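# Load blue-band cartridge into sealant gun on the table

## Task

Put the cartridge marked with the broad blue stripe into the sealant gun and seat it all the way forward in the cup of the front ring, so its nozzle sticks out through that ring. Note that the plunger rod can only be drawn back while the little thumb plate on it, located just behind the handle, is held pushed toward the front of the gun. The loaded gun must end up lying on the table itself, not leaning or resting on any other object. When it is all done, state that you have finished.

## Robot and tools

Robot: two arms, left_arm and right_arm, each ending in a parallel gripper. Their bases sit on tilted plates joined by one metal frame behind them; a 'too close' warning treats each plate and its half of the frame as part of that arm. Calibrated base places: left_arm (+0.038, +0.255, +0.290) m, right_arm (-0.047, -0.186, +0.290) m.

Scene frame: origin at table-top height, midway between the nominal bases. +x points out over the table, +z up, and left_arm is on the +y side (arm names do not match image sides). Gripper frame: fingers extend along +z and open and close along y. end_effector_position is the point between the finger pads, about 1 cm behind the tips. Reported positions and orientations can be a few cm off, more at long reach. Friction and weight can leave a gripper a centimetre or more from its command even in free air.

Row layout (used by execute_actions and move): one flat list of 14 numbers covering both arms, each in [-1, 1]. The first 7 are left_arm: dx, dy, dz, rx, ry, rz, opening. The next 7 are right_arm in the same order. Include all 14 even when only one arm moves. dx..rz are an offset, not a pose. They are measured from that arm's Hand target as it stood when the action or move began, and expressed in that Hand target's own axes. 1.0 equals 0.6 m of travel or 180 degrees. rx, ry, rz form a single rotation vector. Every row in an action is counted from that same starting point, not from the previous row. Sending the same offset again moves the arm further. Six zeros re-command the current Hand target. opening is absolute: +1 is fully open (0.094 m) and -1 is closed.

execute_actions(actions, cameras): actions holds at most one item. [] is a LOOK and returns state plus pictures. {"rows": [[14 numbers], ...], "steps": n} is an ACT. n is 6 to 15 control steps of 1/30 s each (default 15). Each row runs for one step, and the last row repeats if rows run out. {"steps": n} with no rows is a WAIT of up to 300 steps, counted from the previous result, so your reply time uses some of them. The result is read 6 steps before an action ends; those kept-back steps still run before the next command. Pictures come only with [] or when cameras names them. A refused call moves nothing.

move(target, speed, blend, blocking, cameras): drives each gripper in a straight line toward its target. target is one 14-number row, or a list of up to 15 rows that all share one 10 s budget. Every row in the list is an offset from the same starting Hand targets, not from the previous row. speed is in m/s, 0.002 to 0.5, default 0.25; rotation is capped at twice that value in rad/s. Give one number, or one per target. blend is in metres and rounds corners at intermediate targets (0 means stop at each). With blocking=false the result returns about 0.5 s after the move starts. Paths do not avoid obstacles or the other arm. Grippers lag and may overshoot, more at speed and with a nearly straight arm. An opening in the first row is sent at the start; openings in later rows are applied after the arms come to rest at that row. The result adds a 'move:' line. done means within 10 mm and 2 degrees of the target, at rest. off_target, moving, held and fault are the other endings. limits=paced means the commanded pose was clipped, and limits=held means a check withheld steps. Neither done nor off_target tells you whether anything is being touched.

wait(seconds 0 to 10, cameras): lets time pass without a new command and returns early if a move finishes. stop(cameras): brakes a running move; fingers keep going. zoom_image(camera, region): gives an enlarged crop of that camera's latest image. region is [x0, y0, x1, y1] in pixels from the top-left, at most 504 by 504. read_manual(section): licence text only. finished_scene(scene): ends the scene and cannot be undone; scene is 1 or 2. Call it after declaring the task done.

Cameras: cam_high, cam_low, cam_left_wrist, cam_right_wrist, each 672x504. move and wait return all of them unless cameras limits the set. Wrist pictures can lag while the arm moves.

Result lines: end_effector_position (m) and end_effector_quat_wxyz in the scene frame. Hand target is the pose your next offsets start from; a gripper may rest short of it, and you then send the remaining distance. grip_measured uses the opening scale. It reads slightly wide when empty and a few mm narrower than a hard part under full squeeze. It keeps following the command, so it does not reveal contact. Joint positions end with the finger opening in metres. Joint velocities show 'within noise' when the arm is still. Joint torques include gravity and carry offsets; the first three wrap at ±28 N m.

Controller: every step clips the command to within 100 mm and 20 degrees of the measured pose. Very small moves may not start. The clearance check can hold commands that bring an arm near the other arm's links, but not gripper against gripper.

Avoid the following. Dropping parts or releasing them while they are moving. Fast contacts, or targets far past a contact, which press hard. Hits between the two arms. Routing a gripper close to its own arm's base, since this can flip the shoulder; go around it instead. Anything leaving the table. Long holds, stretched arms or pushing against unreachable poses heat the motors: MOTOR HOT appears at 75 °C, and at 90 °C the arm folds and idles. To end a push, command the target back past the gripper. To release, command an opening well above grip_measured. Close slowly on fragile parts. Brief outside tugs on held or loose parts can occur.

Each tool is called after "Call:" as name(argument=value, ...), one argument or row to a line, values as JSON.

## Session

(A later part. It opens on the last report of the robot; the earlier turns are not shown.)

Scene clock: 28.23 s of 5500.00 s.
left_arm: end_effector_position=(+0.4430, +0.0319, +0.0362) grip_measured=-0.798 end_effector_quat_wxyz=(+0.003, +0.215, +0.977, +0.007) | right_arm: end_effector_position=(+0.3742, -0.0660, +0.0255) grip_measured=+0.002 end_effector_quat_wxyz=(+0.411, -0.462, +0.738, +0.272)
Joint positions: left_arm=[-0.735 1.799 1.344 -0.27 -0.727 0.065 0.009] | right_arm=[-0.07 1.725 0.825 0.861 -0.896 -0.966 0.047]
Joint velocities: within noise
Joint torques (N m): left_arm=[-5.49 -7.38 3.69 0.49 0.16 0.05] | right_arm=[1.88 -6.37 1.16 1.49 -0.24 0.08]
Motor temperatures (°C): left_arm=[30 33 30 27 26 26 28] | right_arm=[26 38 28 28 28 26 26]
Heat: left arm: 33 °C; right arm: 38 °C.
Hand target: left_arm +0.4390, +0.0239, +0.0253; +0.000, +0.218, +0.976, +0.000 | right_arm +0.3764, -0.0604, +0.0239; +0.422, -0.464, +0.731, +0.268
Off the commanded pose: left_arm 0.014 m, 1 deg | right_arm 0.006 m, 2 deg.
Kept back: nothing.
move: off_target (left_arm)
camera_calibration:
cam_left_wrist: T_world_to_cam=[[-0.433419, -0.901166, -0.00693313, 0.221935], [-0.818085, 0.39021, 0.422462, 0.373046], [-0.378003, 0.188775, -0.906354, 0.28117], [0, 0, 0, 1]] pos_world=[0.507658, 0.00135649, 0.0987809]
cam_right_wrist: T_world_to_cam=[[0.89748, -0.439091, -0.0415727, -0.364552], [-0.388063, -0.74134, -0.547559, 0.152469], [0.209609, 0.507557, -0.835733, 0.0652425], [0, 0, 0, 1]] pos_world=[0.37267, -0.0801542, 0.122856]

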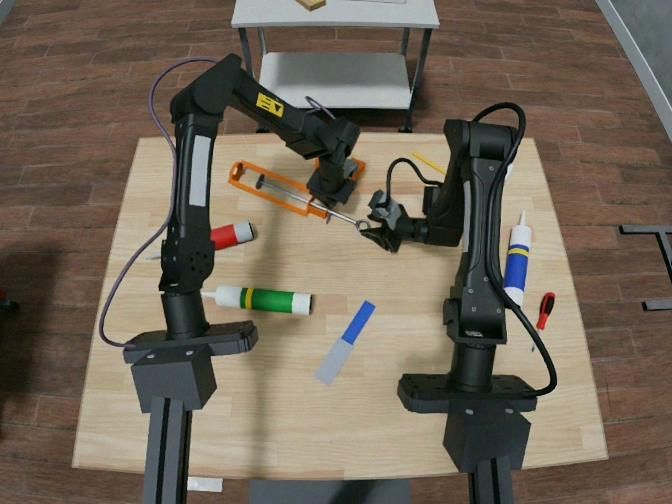

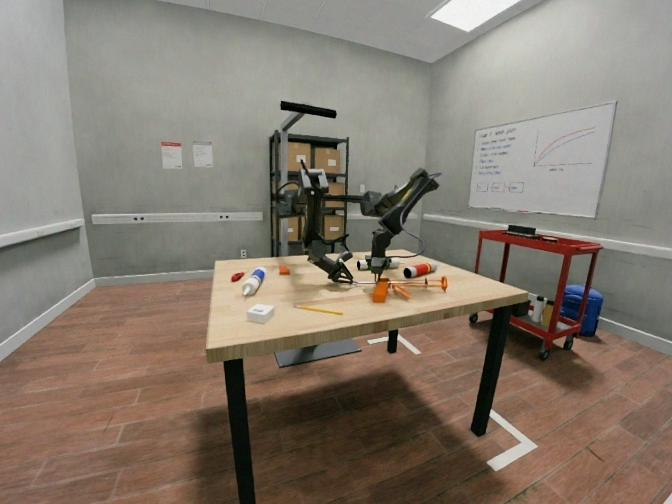

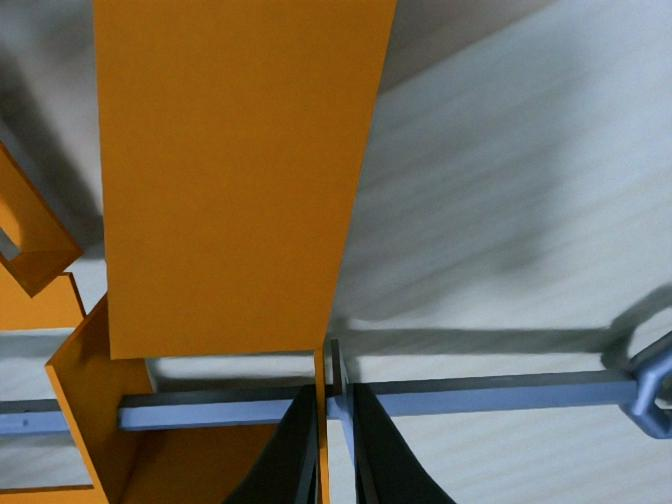

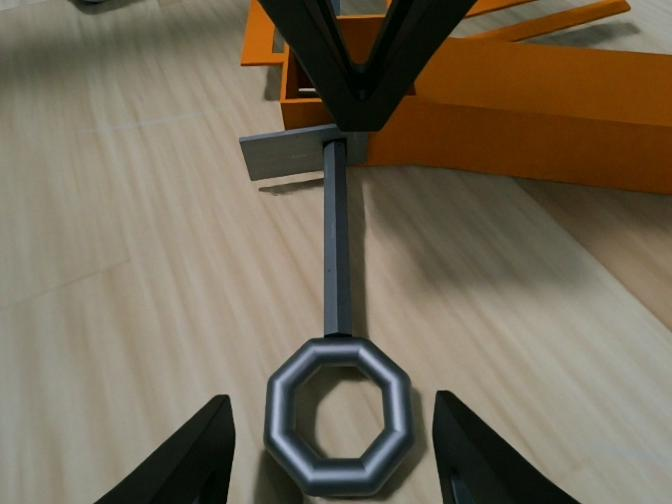

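Call:
move(
  target=[0,0,0.0,0,0,0,-1,0.0,0.0,0,0,0,0,-0.5],
  speed=0.05,
)

Call:
zoom_image(
  camera="cam_left_wrist",
  region=[200, 250, 450, 500],
)

Call:
zoom_image(
  camera="cam_high",
  region=[290, 130, 440, 260],
)

Scene clock: 29.23 s of 5500.00 s.
left_arm: end_effector_position=(+0.4437, +0.0331, +0.0360) grip_measured=-0.973 end_effector_quat_wxyz=(+0.003, +0.213, +0.977, +0.010) | right_arm: end_effector_position=(+0.3756, -0.0649, +0.0264) grip_measured=-0.498 end_effector_quat_wxyz=(+0.413, -0.463, +0.736, +0.271)
Joint positions: left_arm=[-0.734 1.799 1.345 -0.27 -0.731 0.062 0.001] | right_arm=[-0.067 1.725 0.827 0.865 -0.896 -0.966 0.024]
Joint velocities: within noise
Joint torques (N m): left_arm=[-5.57 -7.42 3.6 0.49 0.2 0.06] | right_arm=[1.69 -6.35 1.03 1.44 -0.25 0.07]
Motor temperatures (°C): left_arm=[30 33 30 27 26 26 28] | right_arm=[26 38 28 28 28 26 26]
Heat: left arm: 33 °C; right arm: 38 °C.
Hand target: left_arm +0.4390, +0.0240, +0.0252; +0.000, +0.218, +0.976, +0.000 | right_arm +0.3765, -0.0603, +0.0240; +0.422, -0.464, +0.731, +0.268
Off the commanded pose: left_arm 0.015 m, 1 deg | right_arm 0.005 m, 1 deg.
Kept back: nothing.
move: off_target (left_arm)
camera_calibration:
cam_left_wrist: T_world_to_cam=[[-0.429648, -0.902912, -0.0123721, 0.221892], [-0.820576, 0.384676, 0.422705, 0.374523], [-0.376906, 0.191766, -0.906183, 0.280446], [0, 0, 0, 1]] pos_world=[0.508361, 0.00249851, 0.0985682]
cam_right_wrist: T_world_to_cam=[[0.8982, -0.438083, -0.0363266, -0.365673], [-0.383596, -0.740755, -0.551485, 0.152726], [0.214687, 0.509279, -0.833393, 0.0632934], [0, 0, 0, 1]] pos_world=[0.373444, -0.0792962, 0.123691]

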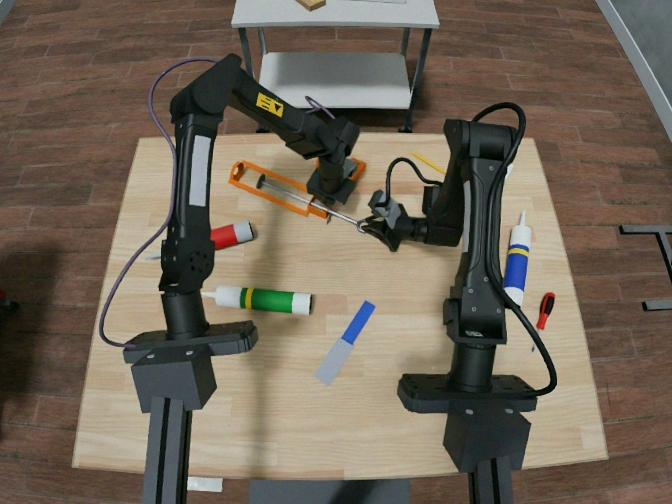

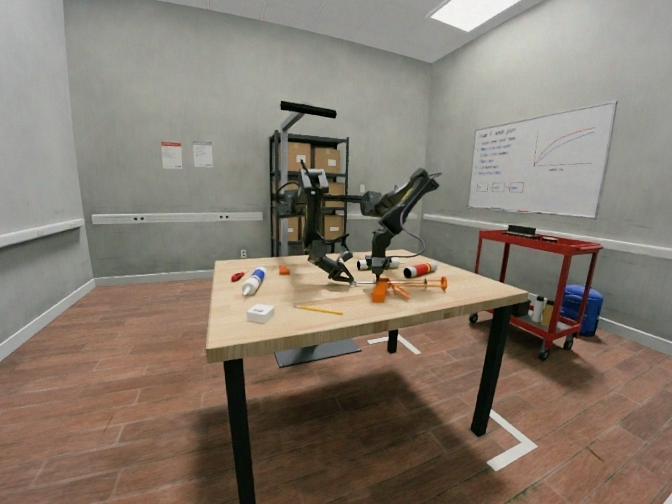

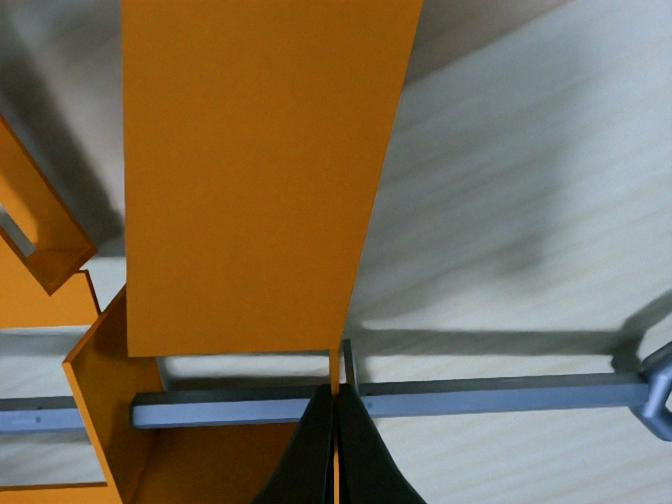

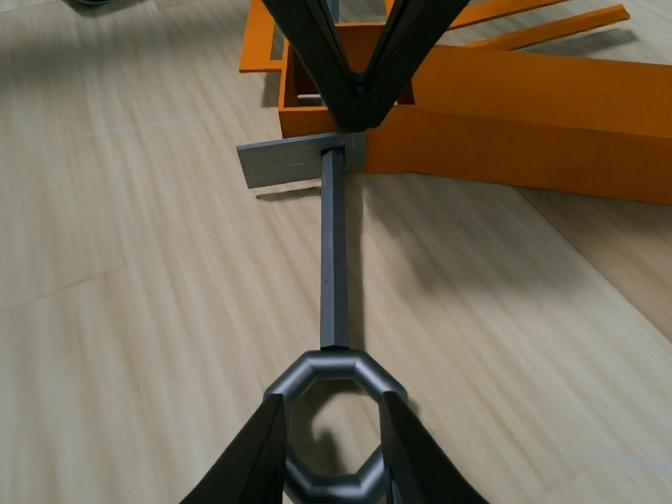

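Scaled by 2.016 from the camera's 672x504 image, which has a finer 960x720 frame.

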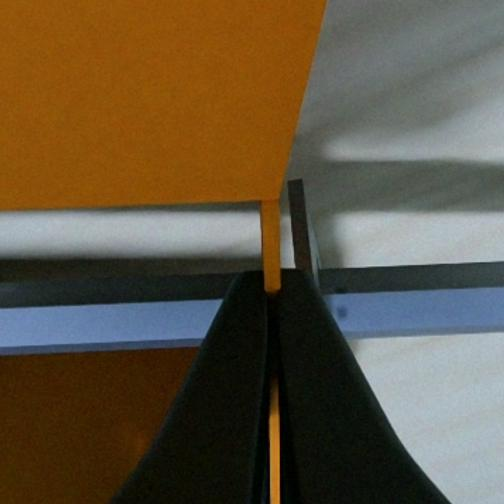

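Scaled by 3.360 from the camera's 672x504 image, which has a finer 960x720 frame.

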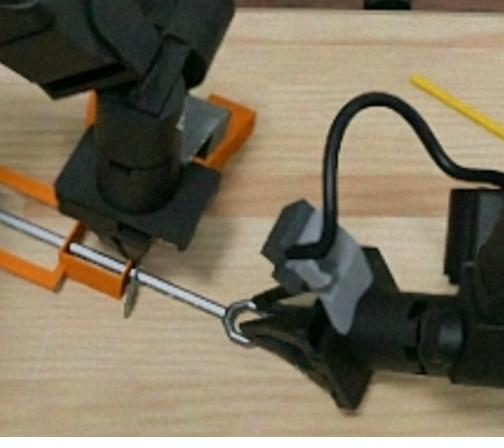

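Call:
zoom_image(
  camera="cam_low",
  region=[340, 262, 390, 300],
)

Call:
zoom_image(
  camera="cam_right_wrist",
  region=[220, 330, 460, 504],
)

Call:
zoom_image(
  camera="cam_right_wrist",
  region=[220, 60, 460, 240],
)

Scaled by 10.080 from the camera's 672x504 image, which has a finer 960x720 frame.

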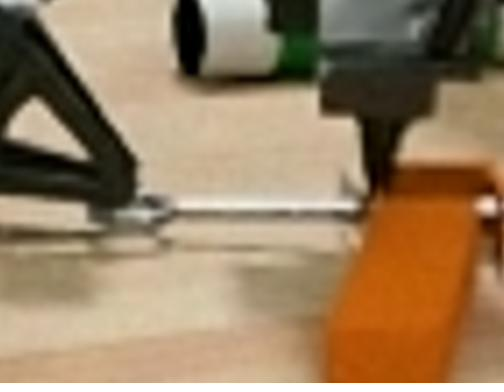

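Scaled by 2.100 from the camera's 672x504 image, which has a finer 960x720 frame.

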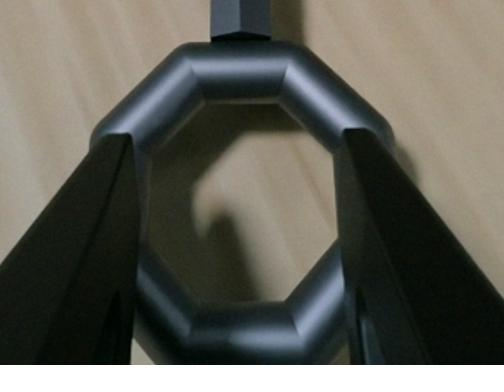

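Scaled by 2.100 from the camera's 672x504 image, which has a finer 960x720 frame.

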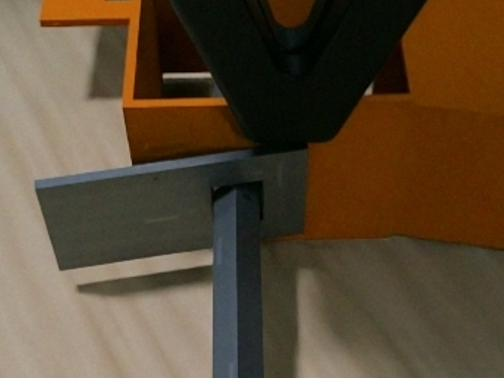

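Call:
move(
  target=[
    [0,0,-0.005,0,0,0,-0.45,0.0,0.0,0,0,0,0,0.0],
    [0.0133,0,-0.005,0,0,0,-0.45,0.0,0.0,0,0,0,0,0.0],
    [0.0133,0,0.0133,0,0,0,-0.45,0.0101,0.0,0.0058,0,0,0,0.0],
  ],
  speed=0.05,
)

Call:
zoom_image(
  camera="cam_low",
  region=[340, 262, 390, 300],
)

Call:
zoom_image(
  camera="cam_right_wrist",
  region=[220, 60, 460, 240],
)

Scene clock: 32.73 s of 5500.00 s.
left_arm: end_effector_position=(+0.4443, +0.0353, +0.0304) grip_measured=-0.452 end_effector_quat_wxyz=(+0.009, +0.206, +0.978, +0.007) | right_arm: end_effector_position=(+0.3733, -0.0644, +0.0183) grip_measured=-0.002 end_effector_quat_wxyz=(+0.409, -0.461, +0.738, +0.274)
Joint positions: left_arm=[-0.719 1.799 1.325 -0.224 -0.716 0.073 0.026] | right_arm=[-0.067 1.755 0.844 0.865 -0.896 -0.966 0.047]
Joint velocities: within noise
Joint torques (N m): left_arm=[-5.57 -7.13 2.11 0.5 0.16 0.07] | right_arm=[1.58 -6.45 1.07 1.52 -0.26 0.07]
Motor temperatures (°C): left_arm=[30 33 30 27 26 26 28] | right_arm=[26 37 28 29 28 26 26]
Heat: left arm: 33 °C; right arm: 37 °C.
Hand target: left_arm +0.4318, +0.0273, +0.0173; +0.000, +0.218, +0.976, +0.000 | right_arm +0.3764, -0.0603, +0.0170; +0.422, -0.464, +0.731, +0.268
Off the commanded pose: left_arm 0.020 m, 2 deg | right_arm 0.005 m, 2 deg.
Kept back: nothing.
move: off_target (left_arm)
camera_calibration:
cam_left_wrist: T_world_to_cam=[[-0.417043, -0.908836, -0.00956629, 0.218532], [-0.830446, 0.376752, 0.410388, 0.381546], [-0.369371, 0.179094, -0.911861, 0.2725], [0, 0, 0, 1]] pos_world=[0.508644, 0.00605877, 0.093991]
cam_right_wrist: T_world_to_cam=[[0.897934, -0.437505, -0.0480027, -0.363281], [-0.390041, -0.740466, -0.547338, 0.150142], [0.203918, 0.510196, -0.835534, 0.0608885], [0, 0, 0, 1]] pos_world=[0.372348, -0.078827, 0.115615]

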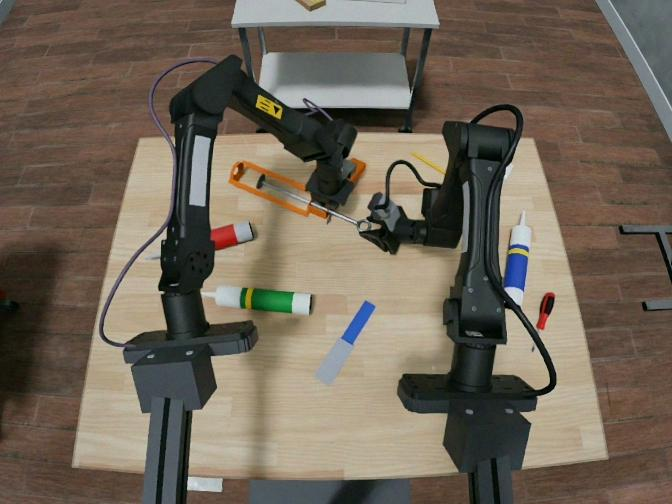

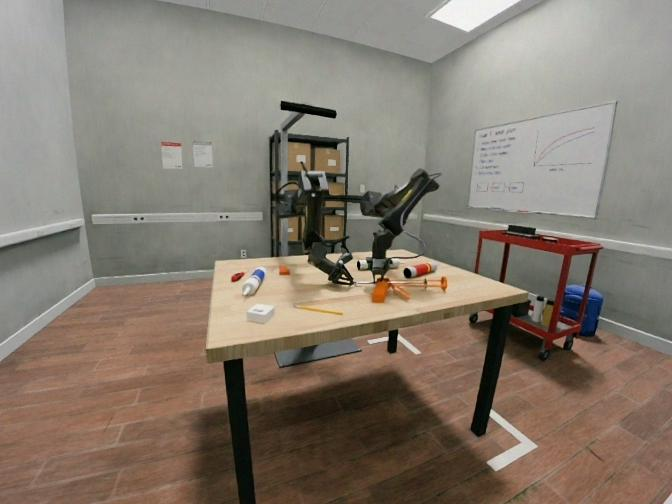

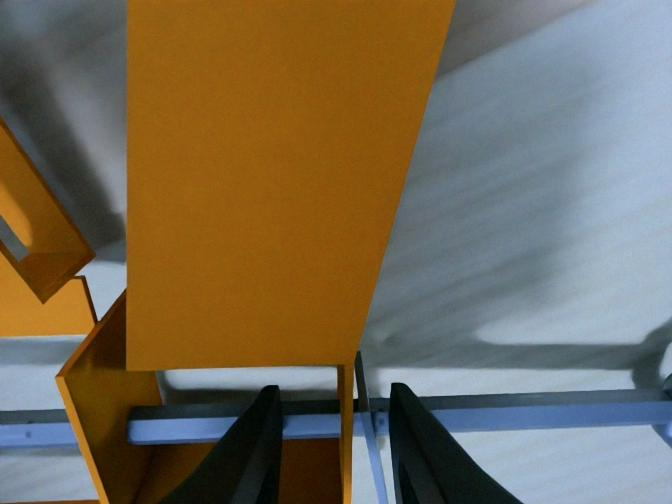

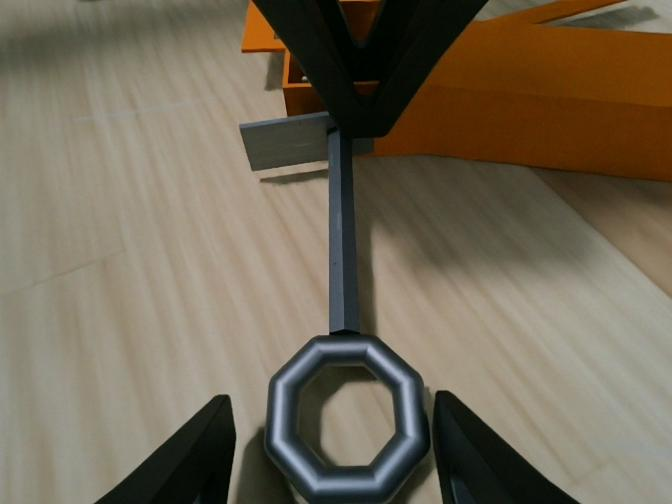

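Scaled by 10.080 from the camera's 672x504 image, which has a finer 960x720 frame.

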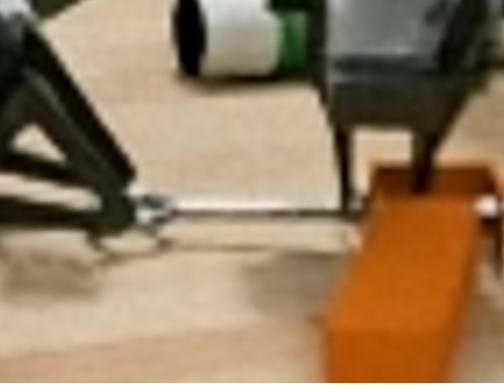

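Scaled by 2.100 from the camera's 672x504 image, which has a finer 960x720 frame.

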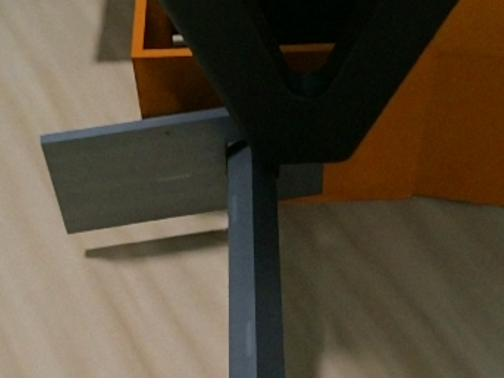

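Call:
move(
  target=[0,0,-0.025,0,0,0,-0.45,0.0,0.0,0,0,0,0,0.0],
  speed=0.06,
)

Call:
zoom_image(
  camera="cam_right_wrist",
  region=[220, 60, 460, 240],
)

Scene clock: 34.07 s of 5500.00 s.
left_arm: end_effector_position=(+0.4440, +0.0350, +0.0304) grip_measured=-0.452 end_effector_quat_wxyz=(+0.009, +0.207, +0.978, +0.006) | right_arm: end_effector_position=(+0.3737, -0.0644, +0.0185) grip_measured=-0.002 end_effector_quat_wxyz=(+0.410, -0.461, +0.738, +0.274)
Joint positions: left_arm=[-0.719 1.799 1.325 -0.224 -0.714 0.074 0.026] | right_arm=[-0.067 1.755 0.844 0.867 -0.896 -0.966 0.047]
Joint velocities: within noise
Joint torques (N m): left_arm=[-7.61 -10.13 1.42 0.2 -0.08 -0.07] | right_arm=[1.58 -6.43 1.07 1.52 -0.26 0.08]
Motor temperatures (°C): left_arm=[30 33 30 27 26 26 28] | right_arm=[26 37 28 29 28 26 26]
Heat: left arm: 33 °C; right arm: 37 °C.
Hand target: left_arm +0.4317, +0.0273, +0.0323; +0.000, +0.218, +0.976, +0.000 | right_arm +0.3765, -0.0603, +0.0170; +0.422, -0.464, +0.731, +0.268
Off the commanded pose: left_arm 0.015 m, 2 deg | right_arm 0.005 m, 2 deg.
Kept back: nothing.
move: off_target (left_arm)
camera_calibration:
cam_left_wrist: T_world_to_cam=[[-0.41869, -0.908094, -0.00804015, 0.218876], [-0.829434, 0.378788, 0.410558, 0.380911], [-0.36978, 0.178565, -0.911799, 0.272609], [0, 0, 0, 1]] pos_world=[0.508387, 0.00579728, 0.0939378]
cam_right_wrist: T_world_to_cam=[[0.897984, -0.437593, -0.0462263, -0.363708], [-0.389063, -0.740509, -0.547974, 0.149996], [0.205559, 0.510057, -0.835217, 0.0603217], [0, 0, 0, 1]] pos_world=[0.372563, -0.0788504, 0.115763]

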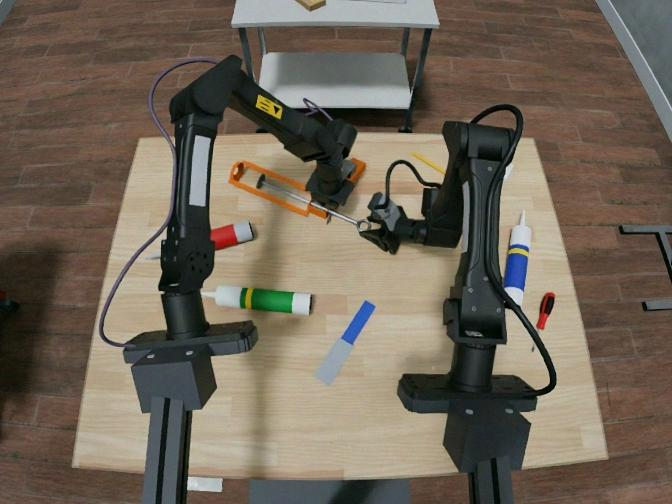

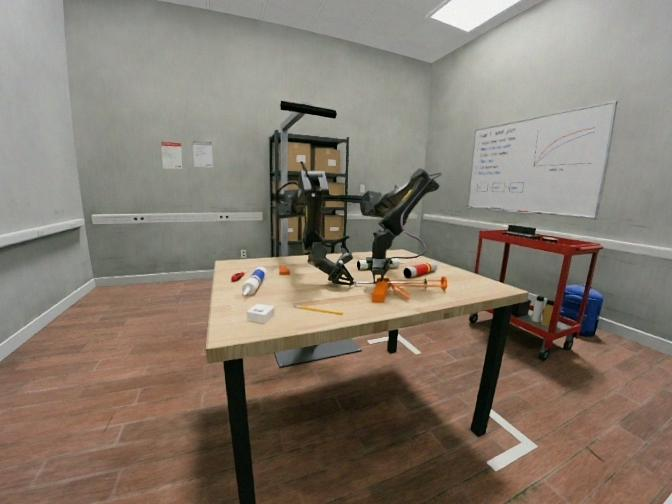

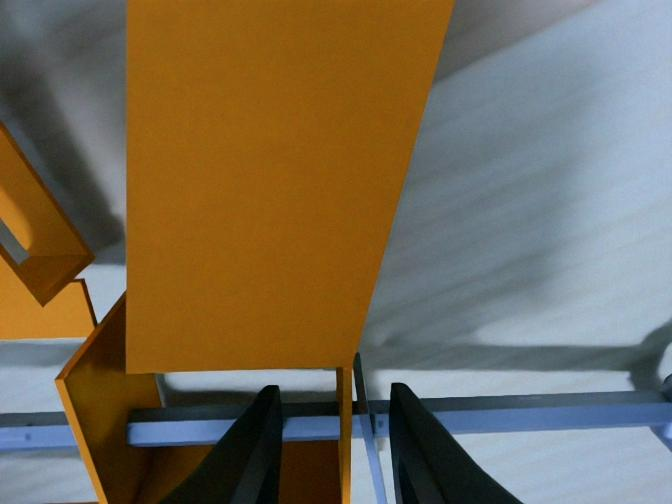

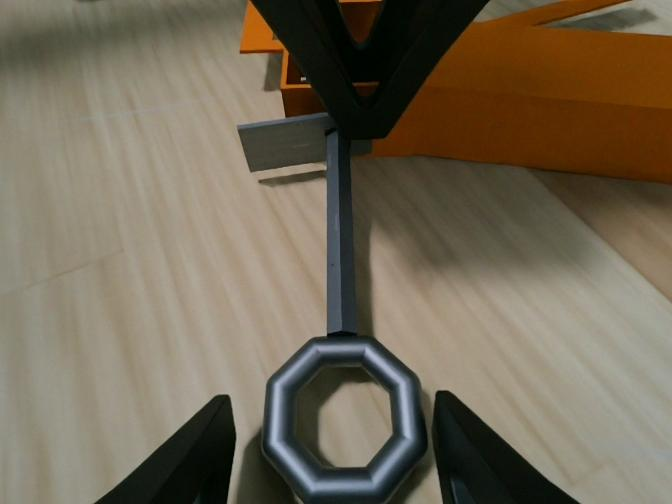

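Scaled by 2.100 from the camera's 672x504 image, which has a finer 960x720 frame.

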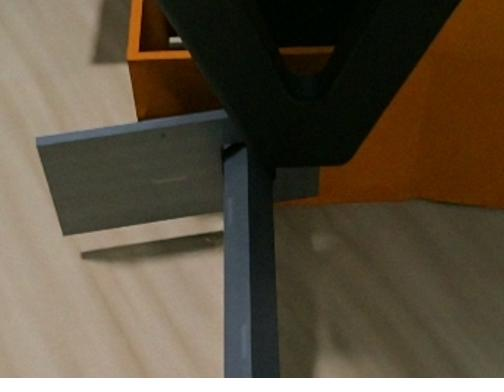

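Call:
move(
  target=[0,0,-0.022,0,0,0,-0.45,0.0,0.0,0,0,0,0,0.0],
  speed=0.06,
)

Call:
zoom_image(
  camera="cam_right_wrist",
  region=[220, 60, 460, 240],
)

Scene clock: 35.07 s of 5500.00 s.
left_arm: end_effector_position=(+0.4314, +0.0319, +0.0343) grip_measured=-0.452 end_effector_quat_wxyz=(-0.004, +0.219, +0.976, +0.007) | right_arm: end_effector_position=(+0.3737, -0.0644, +0.0185) grip_measured=-0.002 end_effector_quat_wxyz=(+0.410, -0.461, +0.738, +0.274)
Joint positions: left_arm=[-0.74 1.799 1.313 -0.26 -0.727 0.059 0.026] | right_arm=[-0.067 1.755 0.844 0.867 -0.896 -0.966 0.047]
Joint velocities: within noise
Joint torques (N m): left_arm=[-7.87 -12.66 1.58 0.18 -0.12 -0.07] | right_arm=[1.59 -6.43 1.07 1.52 -0.26 0.08]
Motor temperatures (°C): left_arm=[30 33 30 27 26 26 28] | right_arm=[26 38 28 29 28 26 26]
Heat: left arm: 33 °C; right arm: 38 °C.
Hand target: left_arm +0.4317, +0.0274, +0.0454; +0.000, +0.218, +0.976, +0.000 | right_arm +0.3764, -0.0603, +0.0170; +0.422, -0.464, +0.731, +0.268
Off the commanded pose: left_arm 0.012 m, 1 deg | right_arm 0.005 m, 2 deg.
Kept back: nothing.
move: off_target (left_arm)
camera_calibration:
cam_left_wrist: T_world_to_cam=[[-0.441959, -0.897031, -0.00274398, 0.220313], [-0.808455, 0.396989, 0.434512, 0.359569], [-0.388682, 0.194255, -0.900662, 0.279388], [0, 0, 0, 1]] pos_world=[0.496658, 0.000610371, 0.0960014]
cam_right_wrist: T_world_to_cam=[[0.897984, -0.437593, -0.0462263, -0.363708], [-0.389063, -0.740509, -0.547974, 0.149996], [0.205559, 0.510057, -0.835217, 0.0603217], [0, 0, 0, 1]] pos_world=[0.372563, -0.0788504, 0.115763]

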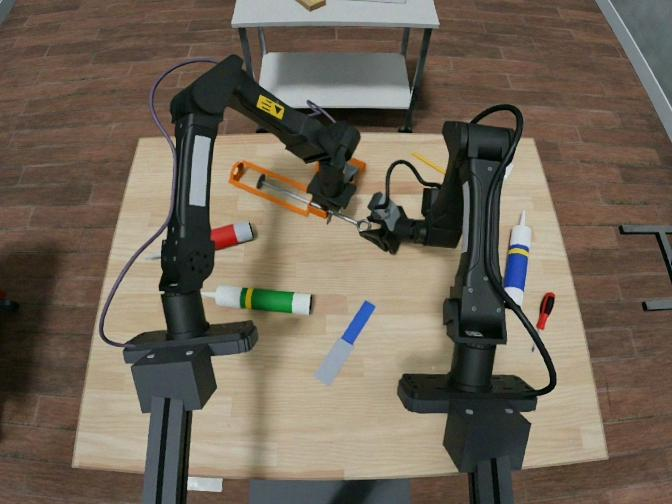

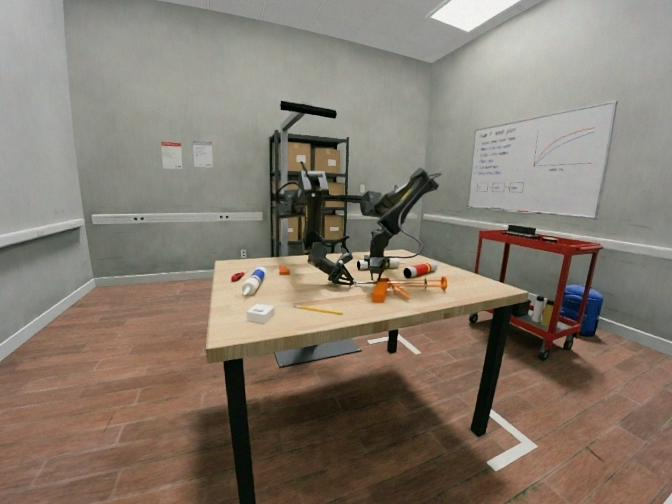

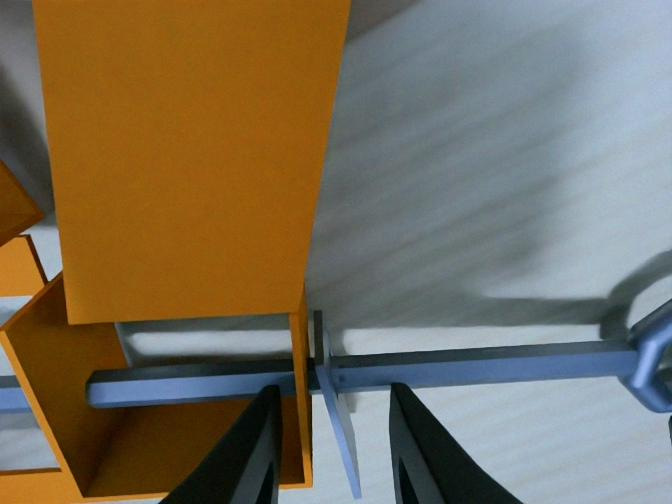

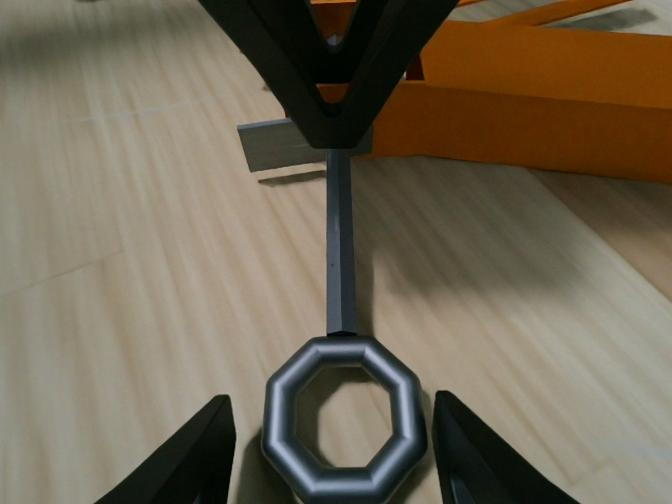

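Scaled by 2.100 from the camera's 672x504 image, which has a finer 960x720 frame.

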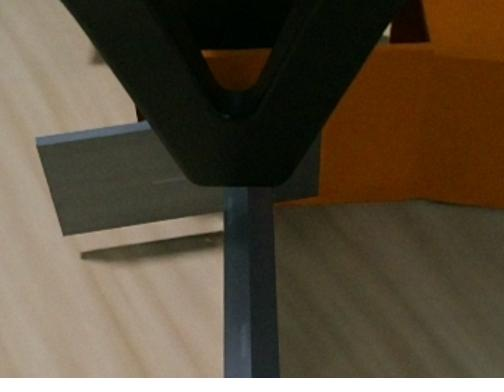

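Call:
move(
  target=[
    [0,0.005,0.0,0,0,0,-0.45,0.0,0.0,0,0,0,0,0.0],
    [0,0.005,0.0,0,0,0,-0.8,0.0,0.0,0,0,0,0,0.0],
  ],
  speed=0.06,
)

Call:
zoom_image(
  camera="cam_right_wrist",
  region=[220, 60, 460, 240],
)

Call:
zoom_image(
  camera="cam_left_wrist",
  region=[200, 250, 450, 500],
)

Scene clock: 36.60 s of 5500.00 s.
left_arm: end_effector_position=(+0.4312, +0.0329, +0.0344) grip_measured=-0.795 end_effector_quat_wxyz=(-0.005, +0.213, +0.977, +0.009) | right_arm: end_effector_position=(+0.3737, -0.0644, +0.0185) grip_measured=-0.002 end_effector_quat_wxyz=(+0.410, -0.461, +0.738, +0.274)
Joint positions: left_arm=[-0.74 1.799 1.313 -0.263 -0.731 0.044 0.01] | right_arm=[-0.067 1.755 0.844 0.867 -0.896 -0.966 0.047]
Joint velocities: within noise
Joint torques (N m): left_arm=[-7.35 -13.27 1.32 0.16 -0.03 -0.01] | right_arm=[1.59 -6.43 1.07 1.52 -0.26 0.07]
Motor temperatures (°C): left_arm=[30 34 30 27 26 26 28] | right_arm=[26 38 28 29 28 26 26]
Heat: left arm: 34 °C; right arm: 38 °C.
Hand target: left_arm +0.4329, +0.0301, +0.0454; +0.000, +0.218, +0.976, +0.000 | right_arm +0.3765, -0.0603, +0.0170; +0.422, -0.464, +0.731, +0.268
Off the commanded pose: left_arm 0.012 m, 1 deg | right_arm 0.005 m, 2 deg.
Kept back: nothing.
move: off_target (left_arm); target 2's new opening was sent with left_arm's hand 0.012 m and 1 deg from that target
camera_calibration:
cam_left_wrist: T_world_to_cam=[[-0.430015, -0.902792, -0.00734972, 0.216284], [-0.813566, 0.38396, 0.436675, 0.361506], [-0.391405, 0.193756, -0.899589, 0.280261], [0, 0, 0, 1]] pos_world=[0.49681, 0.00215317, 0.0958484]
cam_right_wrist: T_world_to_cam=[[0.897984, -0.437593, -0.0462263, -0.363708], [-0.389063, -0.740509, -0.547974, 0.149996], [0.205559, 0.510057, -0.835217, 0.0603217], [0, 0, 0, 1]] pos_world=[0.372563, -0.0788504, 0.115763]

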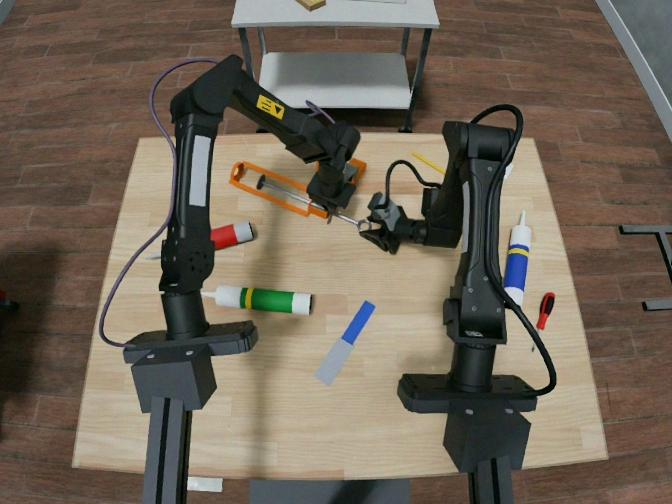

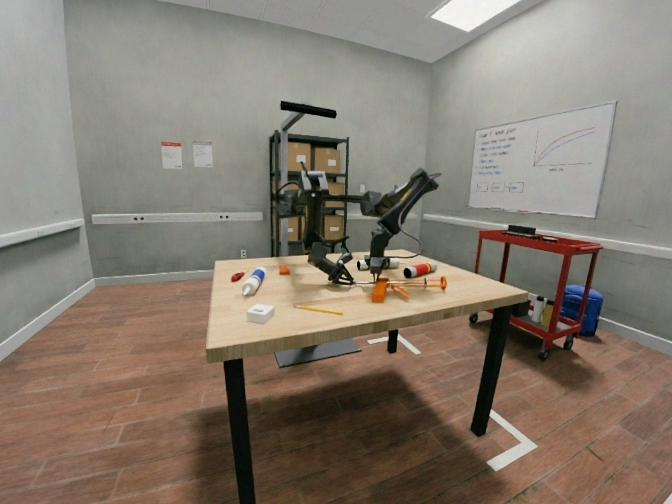

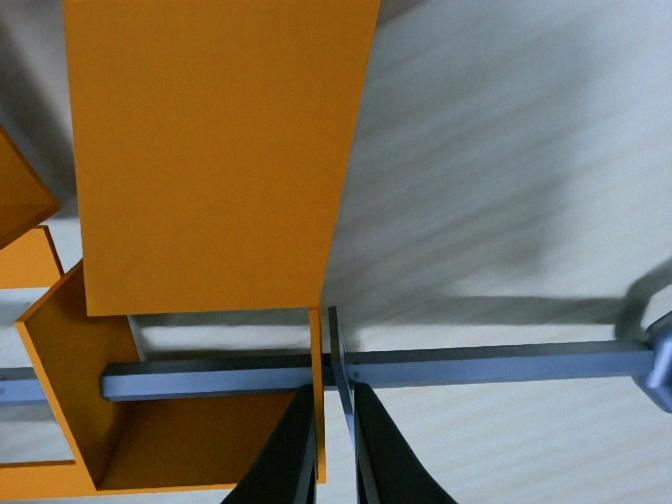

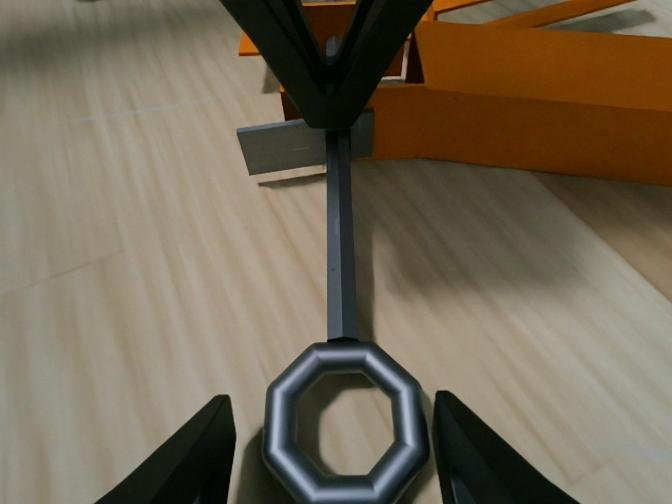

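Scaled by 2.100 from the camera's 672x504 image, which has a finer 960x720 frame.

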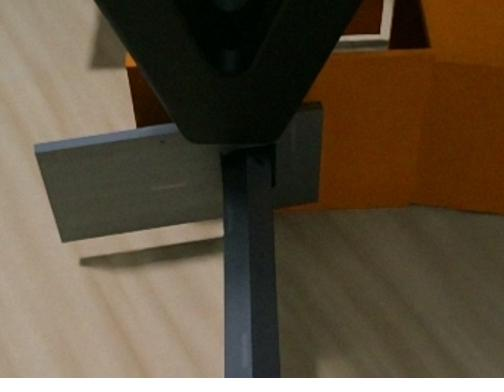

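Scaled by 2.016 from the camera's 672x504 image, which has a finer 960x720 frame.

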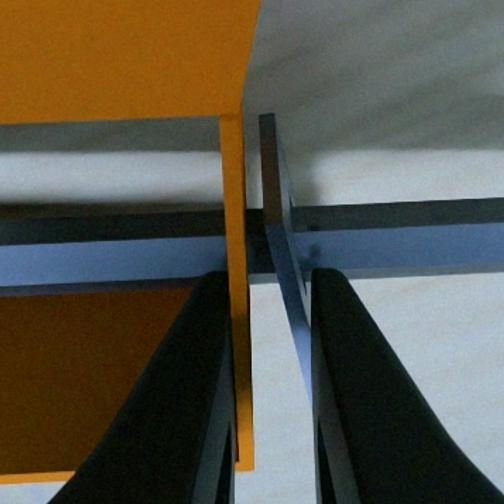

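Call:
move(
  target=[0,0.0,0.0,0,0,0,-1,0.0,-0.003,0,0,0,0,-0.5],
  speed=0.06,
)

Call:
zoom_image(
  camera="cam_right_wrist",
  region=[220, 60, 460, 240],
)

Call:
zoom_image(
  camera="cam_right_wrist",
  region=[220, 330, 460, 504],
)

Scene clock: 37.67 s of 5500.00 s.
left_arm: end_effector_position=(+0.4313, +0.0340, +0.0346) grip_measured=-0.921 end_effector_quat_wxyz=(-0.005, +0.216, +0.976, +0.011) | right_arm: end_effector_position=(+0.3748, -0.0650, +0.0182) grip_measured=-0.233 end_effector_quat_wxyz=(+0.411, -0.463, +0.737, +0.270)
Joint positions: left_arm=[-0.74 1.798 1.312 -0.264 -0.736 0.048 0.004] | right_arm=[-0.067 1.755 0.845 0.87 -0.892 -0.969 0.036]
Joint velocities: within noise
Joint torques (N m): left_arm=[-7.35 -13.19 1.4 0.18 0.01 -0.01] | right_arm=[1.43 -6.49 1.5 1.42 -0.32 0.08]
Motor temperatures (°C): left_arm=[31 34 30 27 26 26 28] | right_arm=[26 38 28 29 28 26 26]
Heat: left arm: 34 °C; right arm: 38 °C.
Hand target: left_arm +0.4331, +0.0301, +0.0455; +0.000, +0.218, +0.976, +0.000 | right_arm +0.3781, -0.0610, +0.0170; +0.422, -0.464, +0.731, +0.268
Off the commanded pose: left_arm 0.012 m, 1 deg | right_arm 0.005 m, 2 deg.
Kept back: nothing.
move: off_target (left_arm)
camera_calibration:
cam_left_wrist: T_world_to_cam=[[-0.434891, -0.900406, -0.0118131, 0.219465], [-0.811838, 0.38637, 0.437764, 0.360214], [-0.389601, 0.19997, -0.899012, 0.279316], [0, 0, 0, 1]] pos_world=[0.496701, 0.00257707, 0.0960127]
cam_right_wrist: T_world_to_cam=[[0.8979, -0.438501, -0.0386431, -0.365099], [-0.386449, -0.743181, -0.546204, 0.148635], [0.210792, 0.50537, -0.836761, 0.0579196], [0, 0, 0, 1]] pos_world=[0.373053, -0.0789044, 0.115541]

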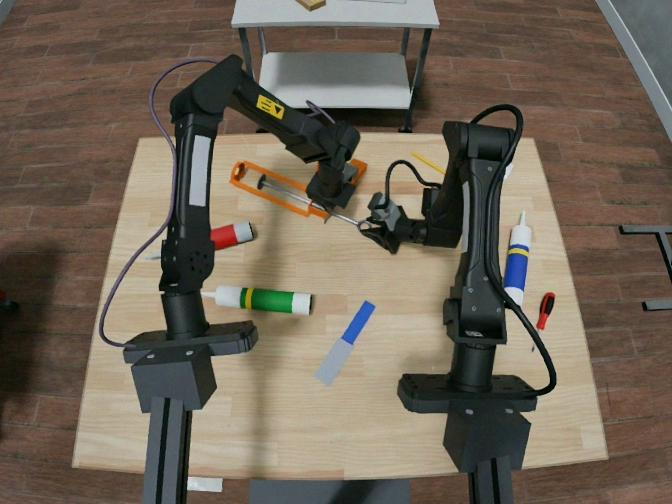

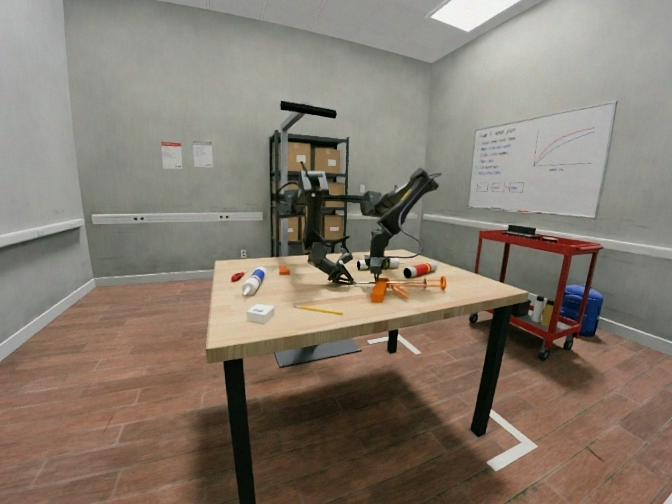

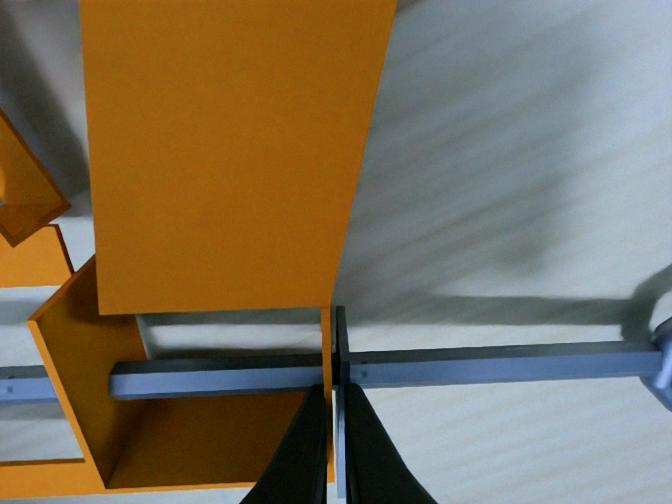

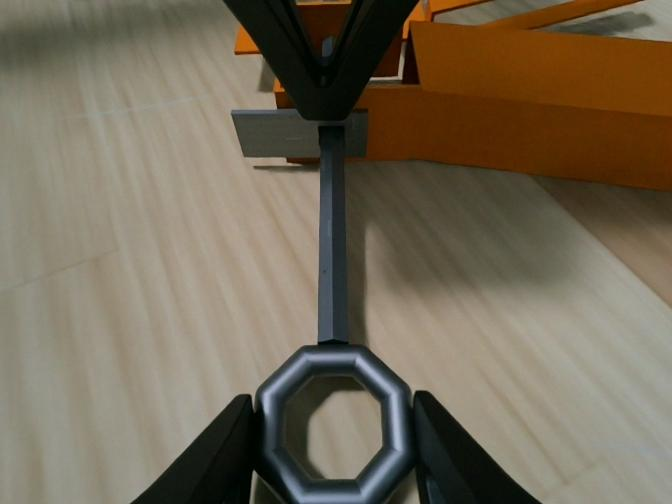

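Scaled by 2.100 from the camera's 672x504 image, which has a finer 960x720 frame.

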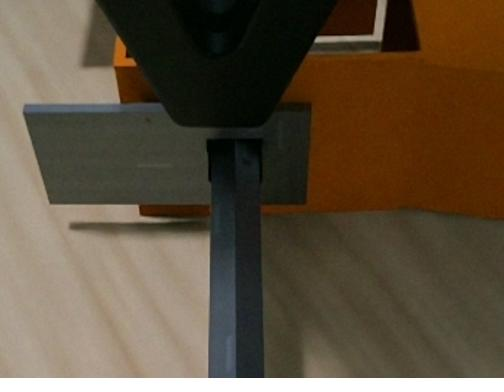

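Scaled by 2.100 from the camera's 672x504 image, which has a finer 960x720 frame.

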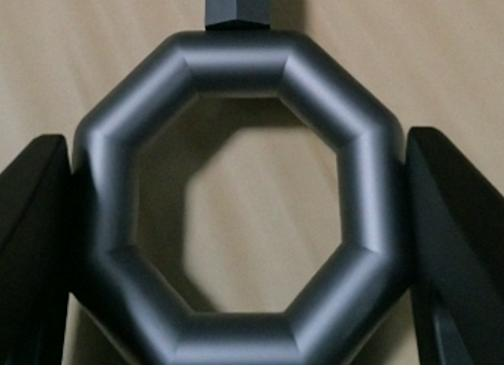

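Call:
move(
  target=[0,0,0,0,0,0,-1, 0.0667,0,-0.1155,0,0,0,-0.5],
  speed=0.06,
  cameras=["cam_high","cam_left_wrist","cam_right_wrist"],
)

Scene clock: 40.47 s of 5500.00 s.
left_arm: end_effector_position=(+0.4247, +0.0212, +0.0366) grip_measured=-0.921 end_effector_quat_wxyz=(-0.011, +0.217, +0.976, -0.020) | right_arm: end_effector_position=(+0.3468, -0.1230, +0.0180) grip_measured=-0.234 end_effector_quat_wxyz=(+0.410, -0.456, +0.739, +0.279)
Joint positions: left_arm=[-0.748 1.798 1.308 -0.266 -0.678 0.044 0.004] | right_arm=[-0.254 1.784 0.787 0.943 -1.091 -0.966 0.036]
Joint velocities: within noise
Joint torques (N m): left_arm=[-6.69 -13.08 1.73 0.18 -0.48 -0.01] | right_arm=[-3.03 -6.02 -0.28 1.57 -0.57 -0.06]
Motor temperatures (°C): left_arm=[31 36 29 27 26 26 29] | right_arm=[26 38 28 29 28 26 26]
Heat: left arm: 36 °C; right arm: 38 °C.
Hand target: left_arm +0.4329, +0.0300, +0.0455; +0.000, +0.218, +0.976, +0.000 | right_arm +0.3440, -0.1334, +0.0170; +0.422, -0.464, +0.731, +0.268
Off the commanded pose: left_arm 0.015 m, 3 deg | right_arm 0.011 m, 2 deg.
Kept back: nothing.
move: off_target (left_arm, right_arm)
camera_calibration:
cam_left_wrist: T_world_to_cam=[[-0.436671, -0.898071, 0.052788, 0.203469], [-0.800029, 0.414496, 0.433759, 0.353491], [-0.411427, 0.147178, -0.899481, 0.291481], [0, 0, 0, 1]] pos_world=[0.491575, -0.00669024, 0.0981111]
cam_right_wrist: T_world_to_cam=[[0.895556, -0.441055, -0.058739, -0.364534], [-0.396772, -0.731853, -0.554043, 0.0997702], [0.201375, 0.519482, -0.830414, 0.0978683], [0, 0, 0, 1]] pos_world=[0.346338, -0.138603, 0.115136]
Images, in order (width x height): cam_high 672x504, cam_left_wrist 672x504, cam_right_wrist 672x504.

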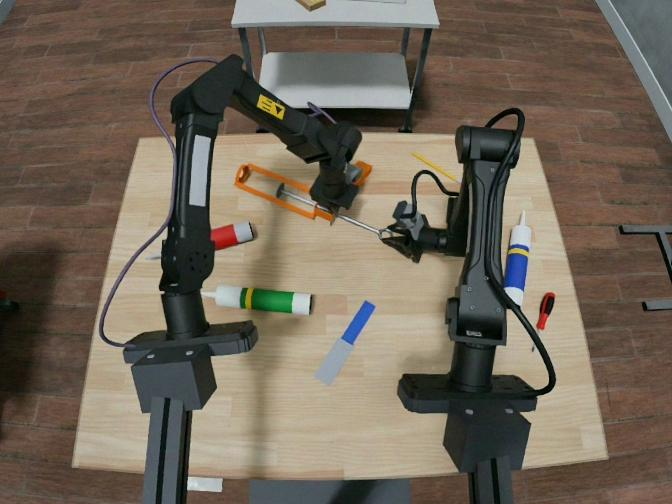

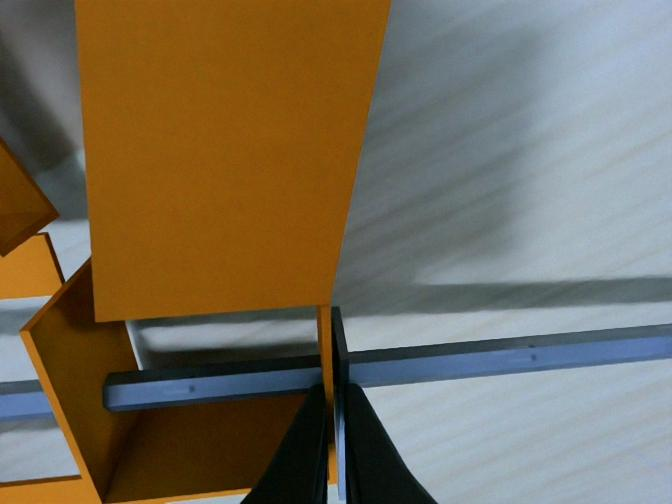

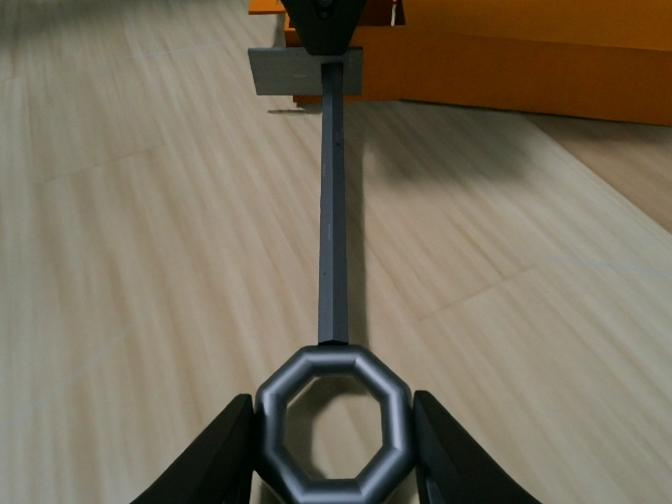

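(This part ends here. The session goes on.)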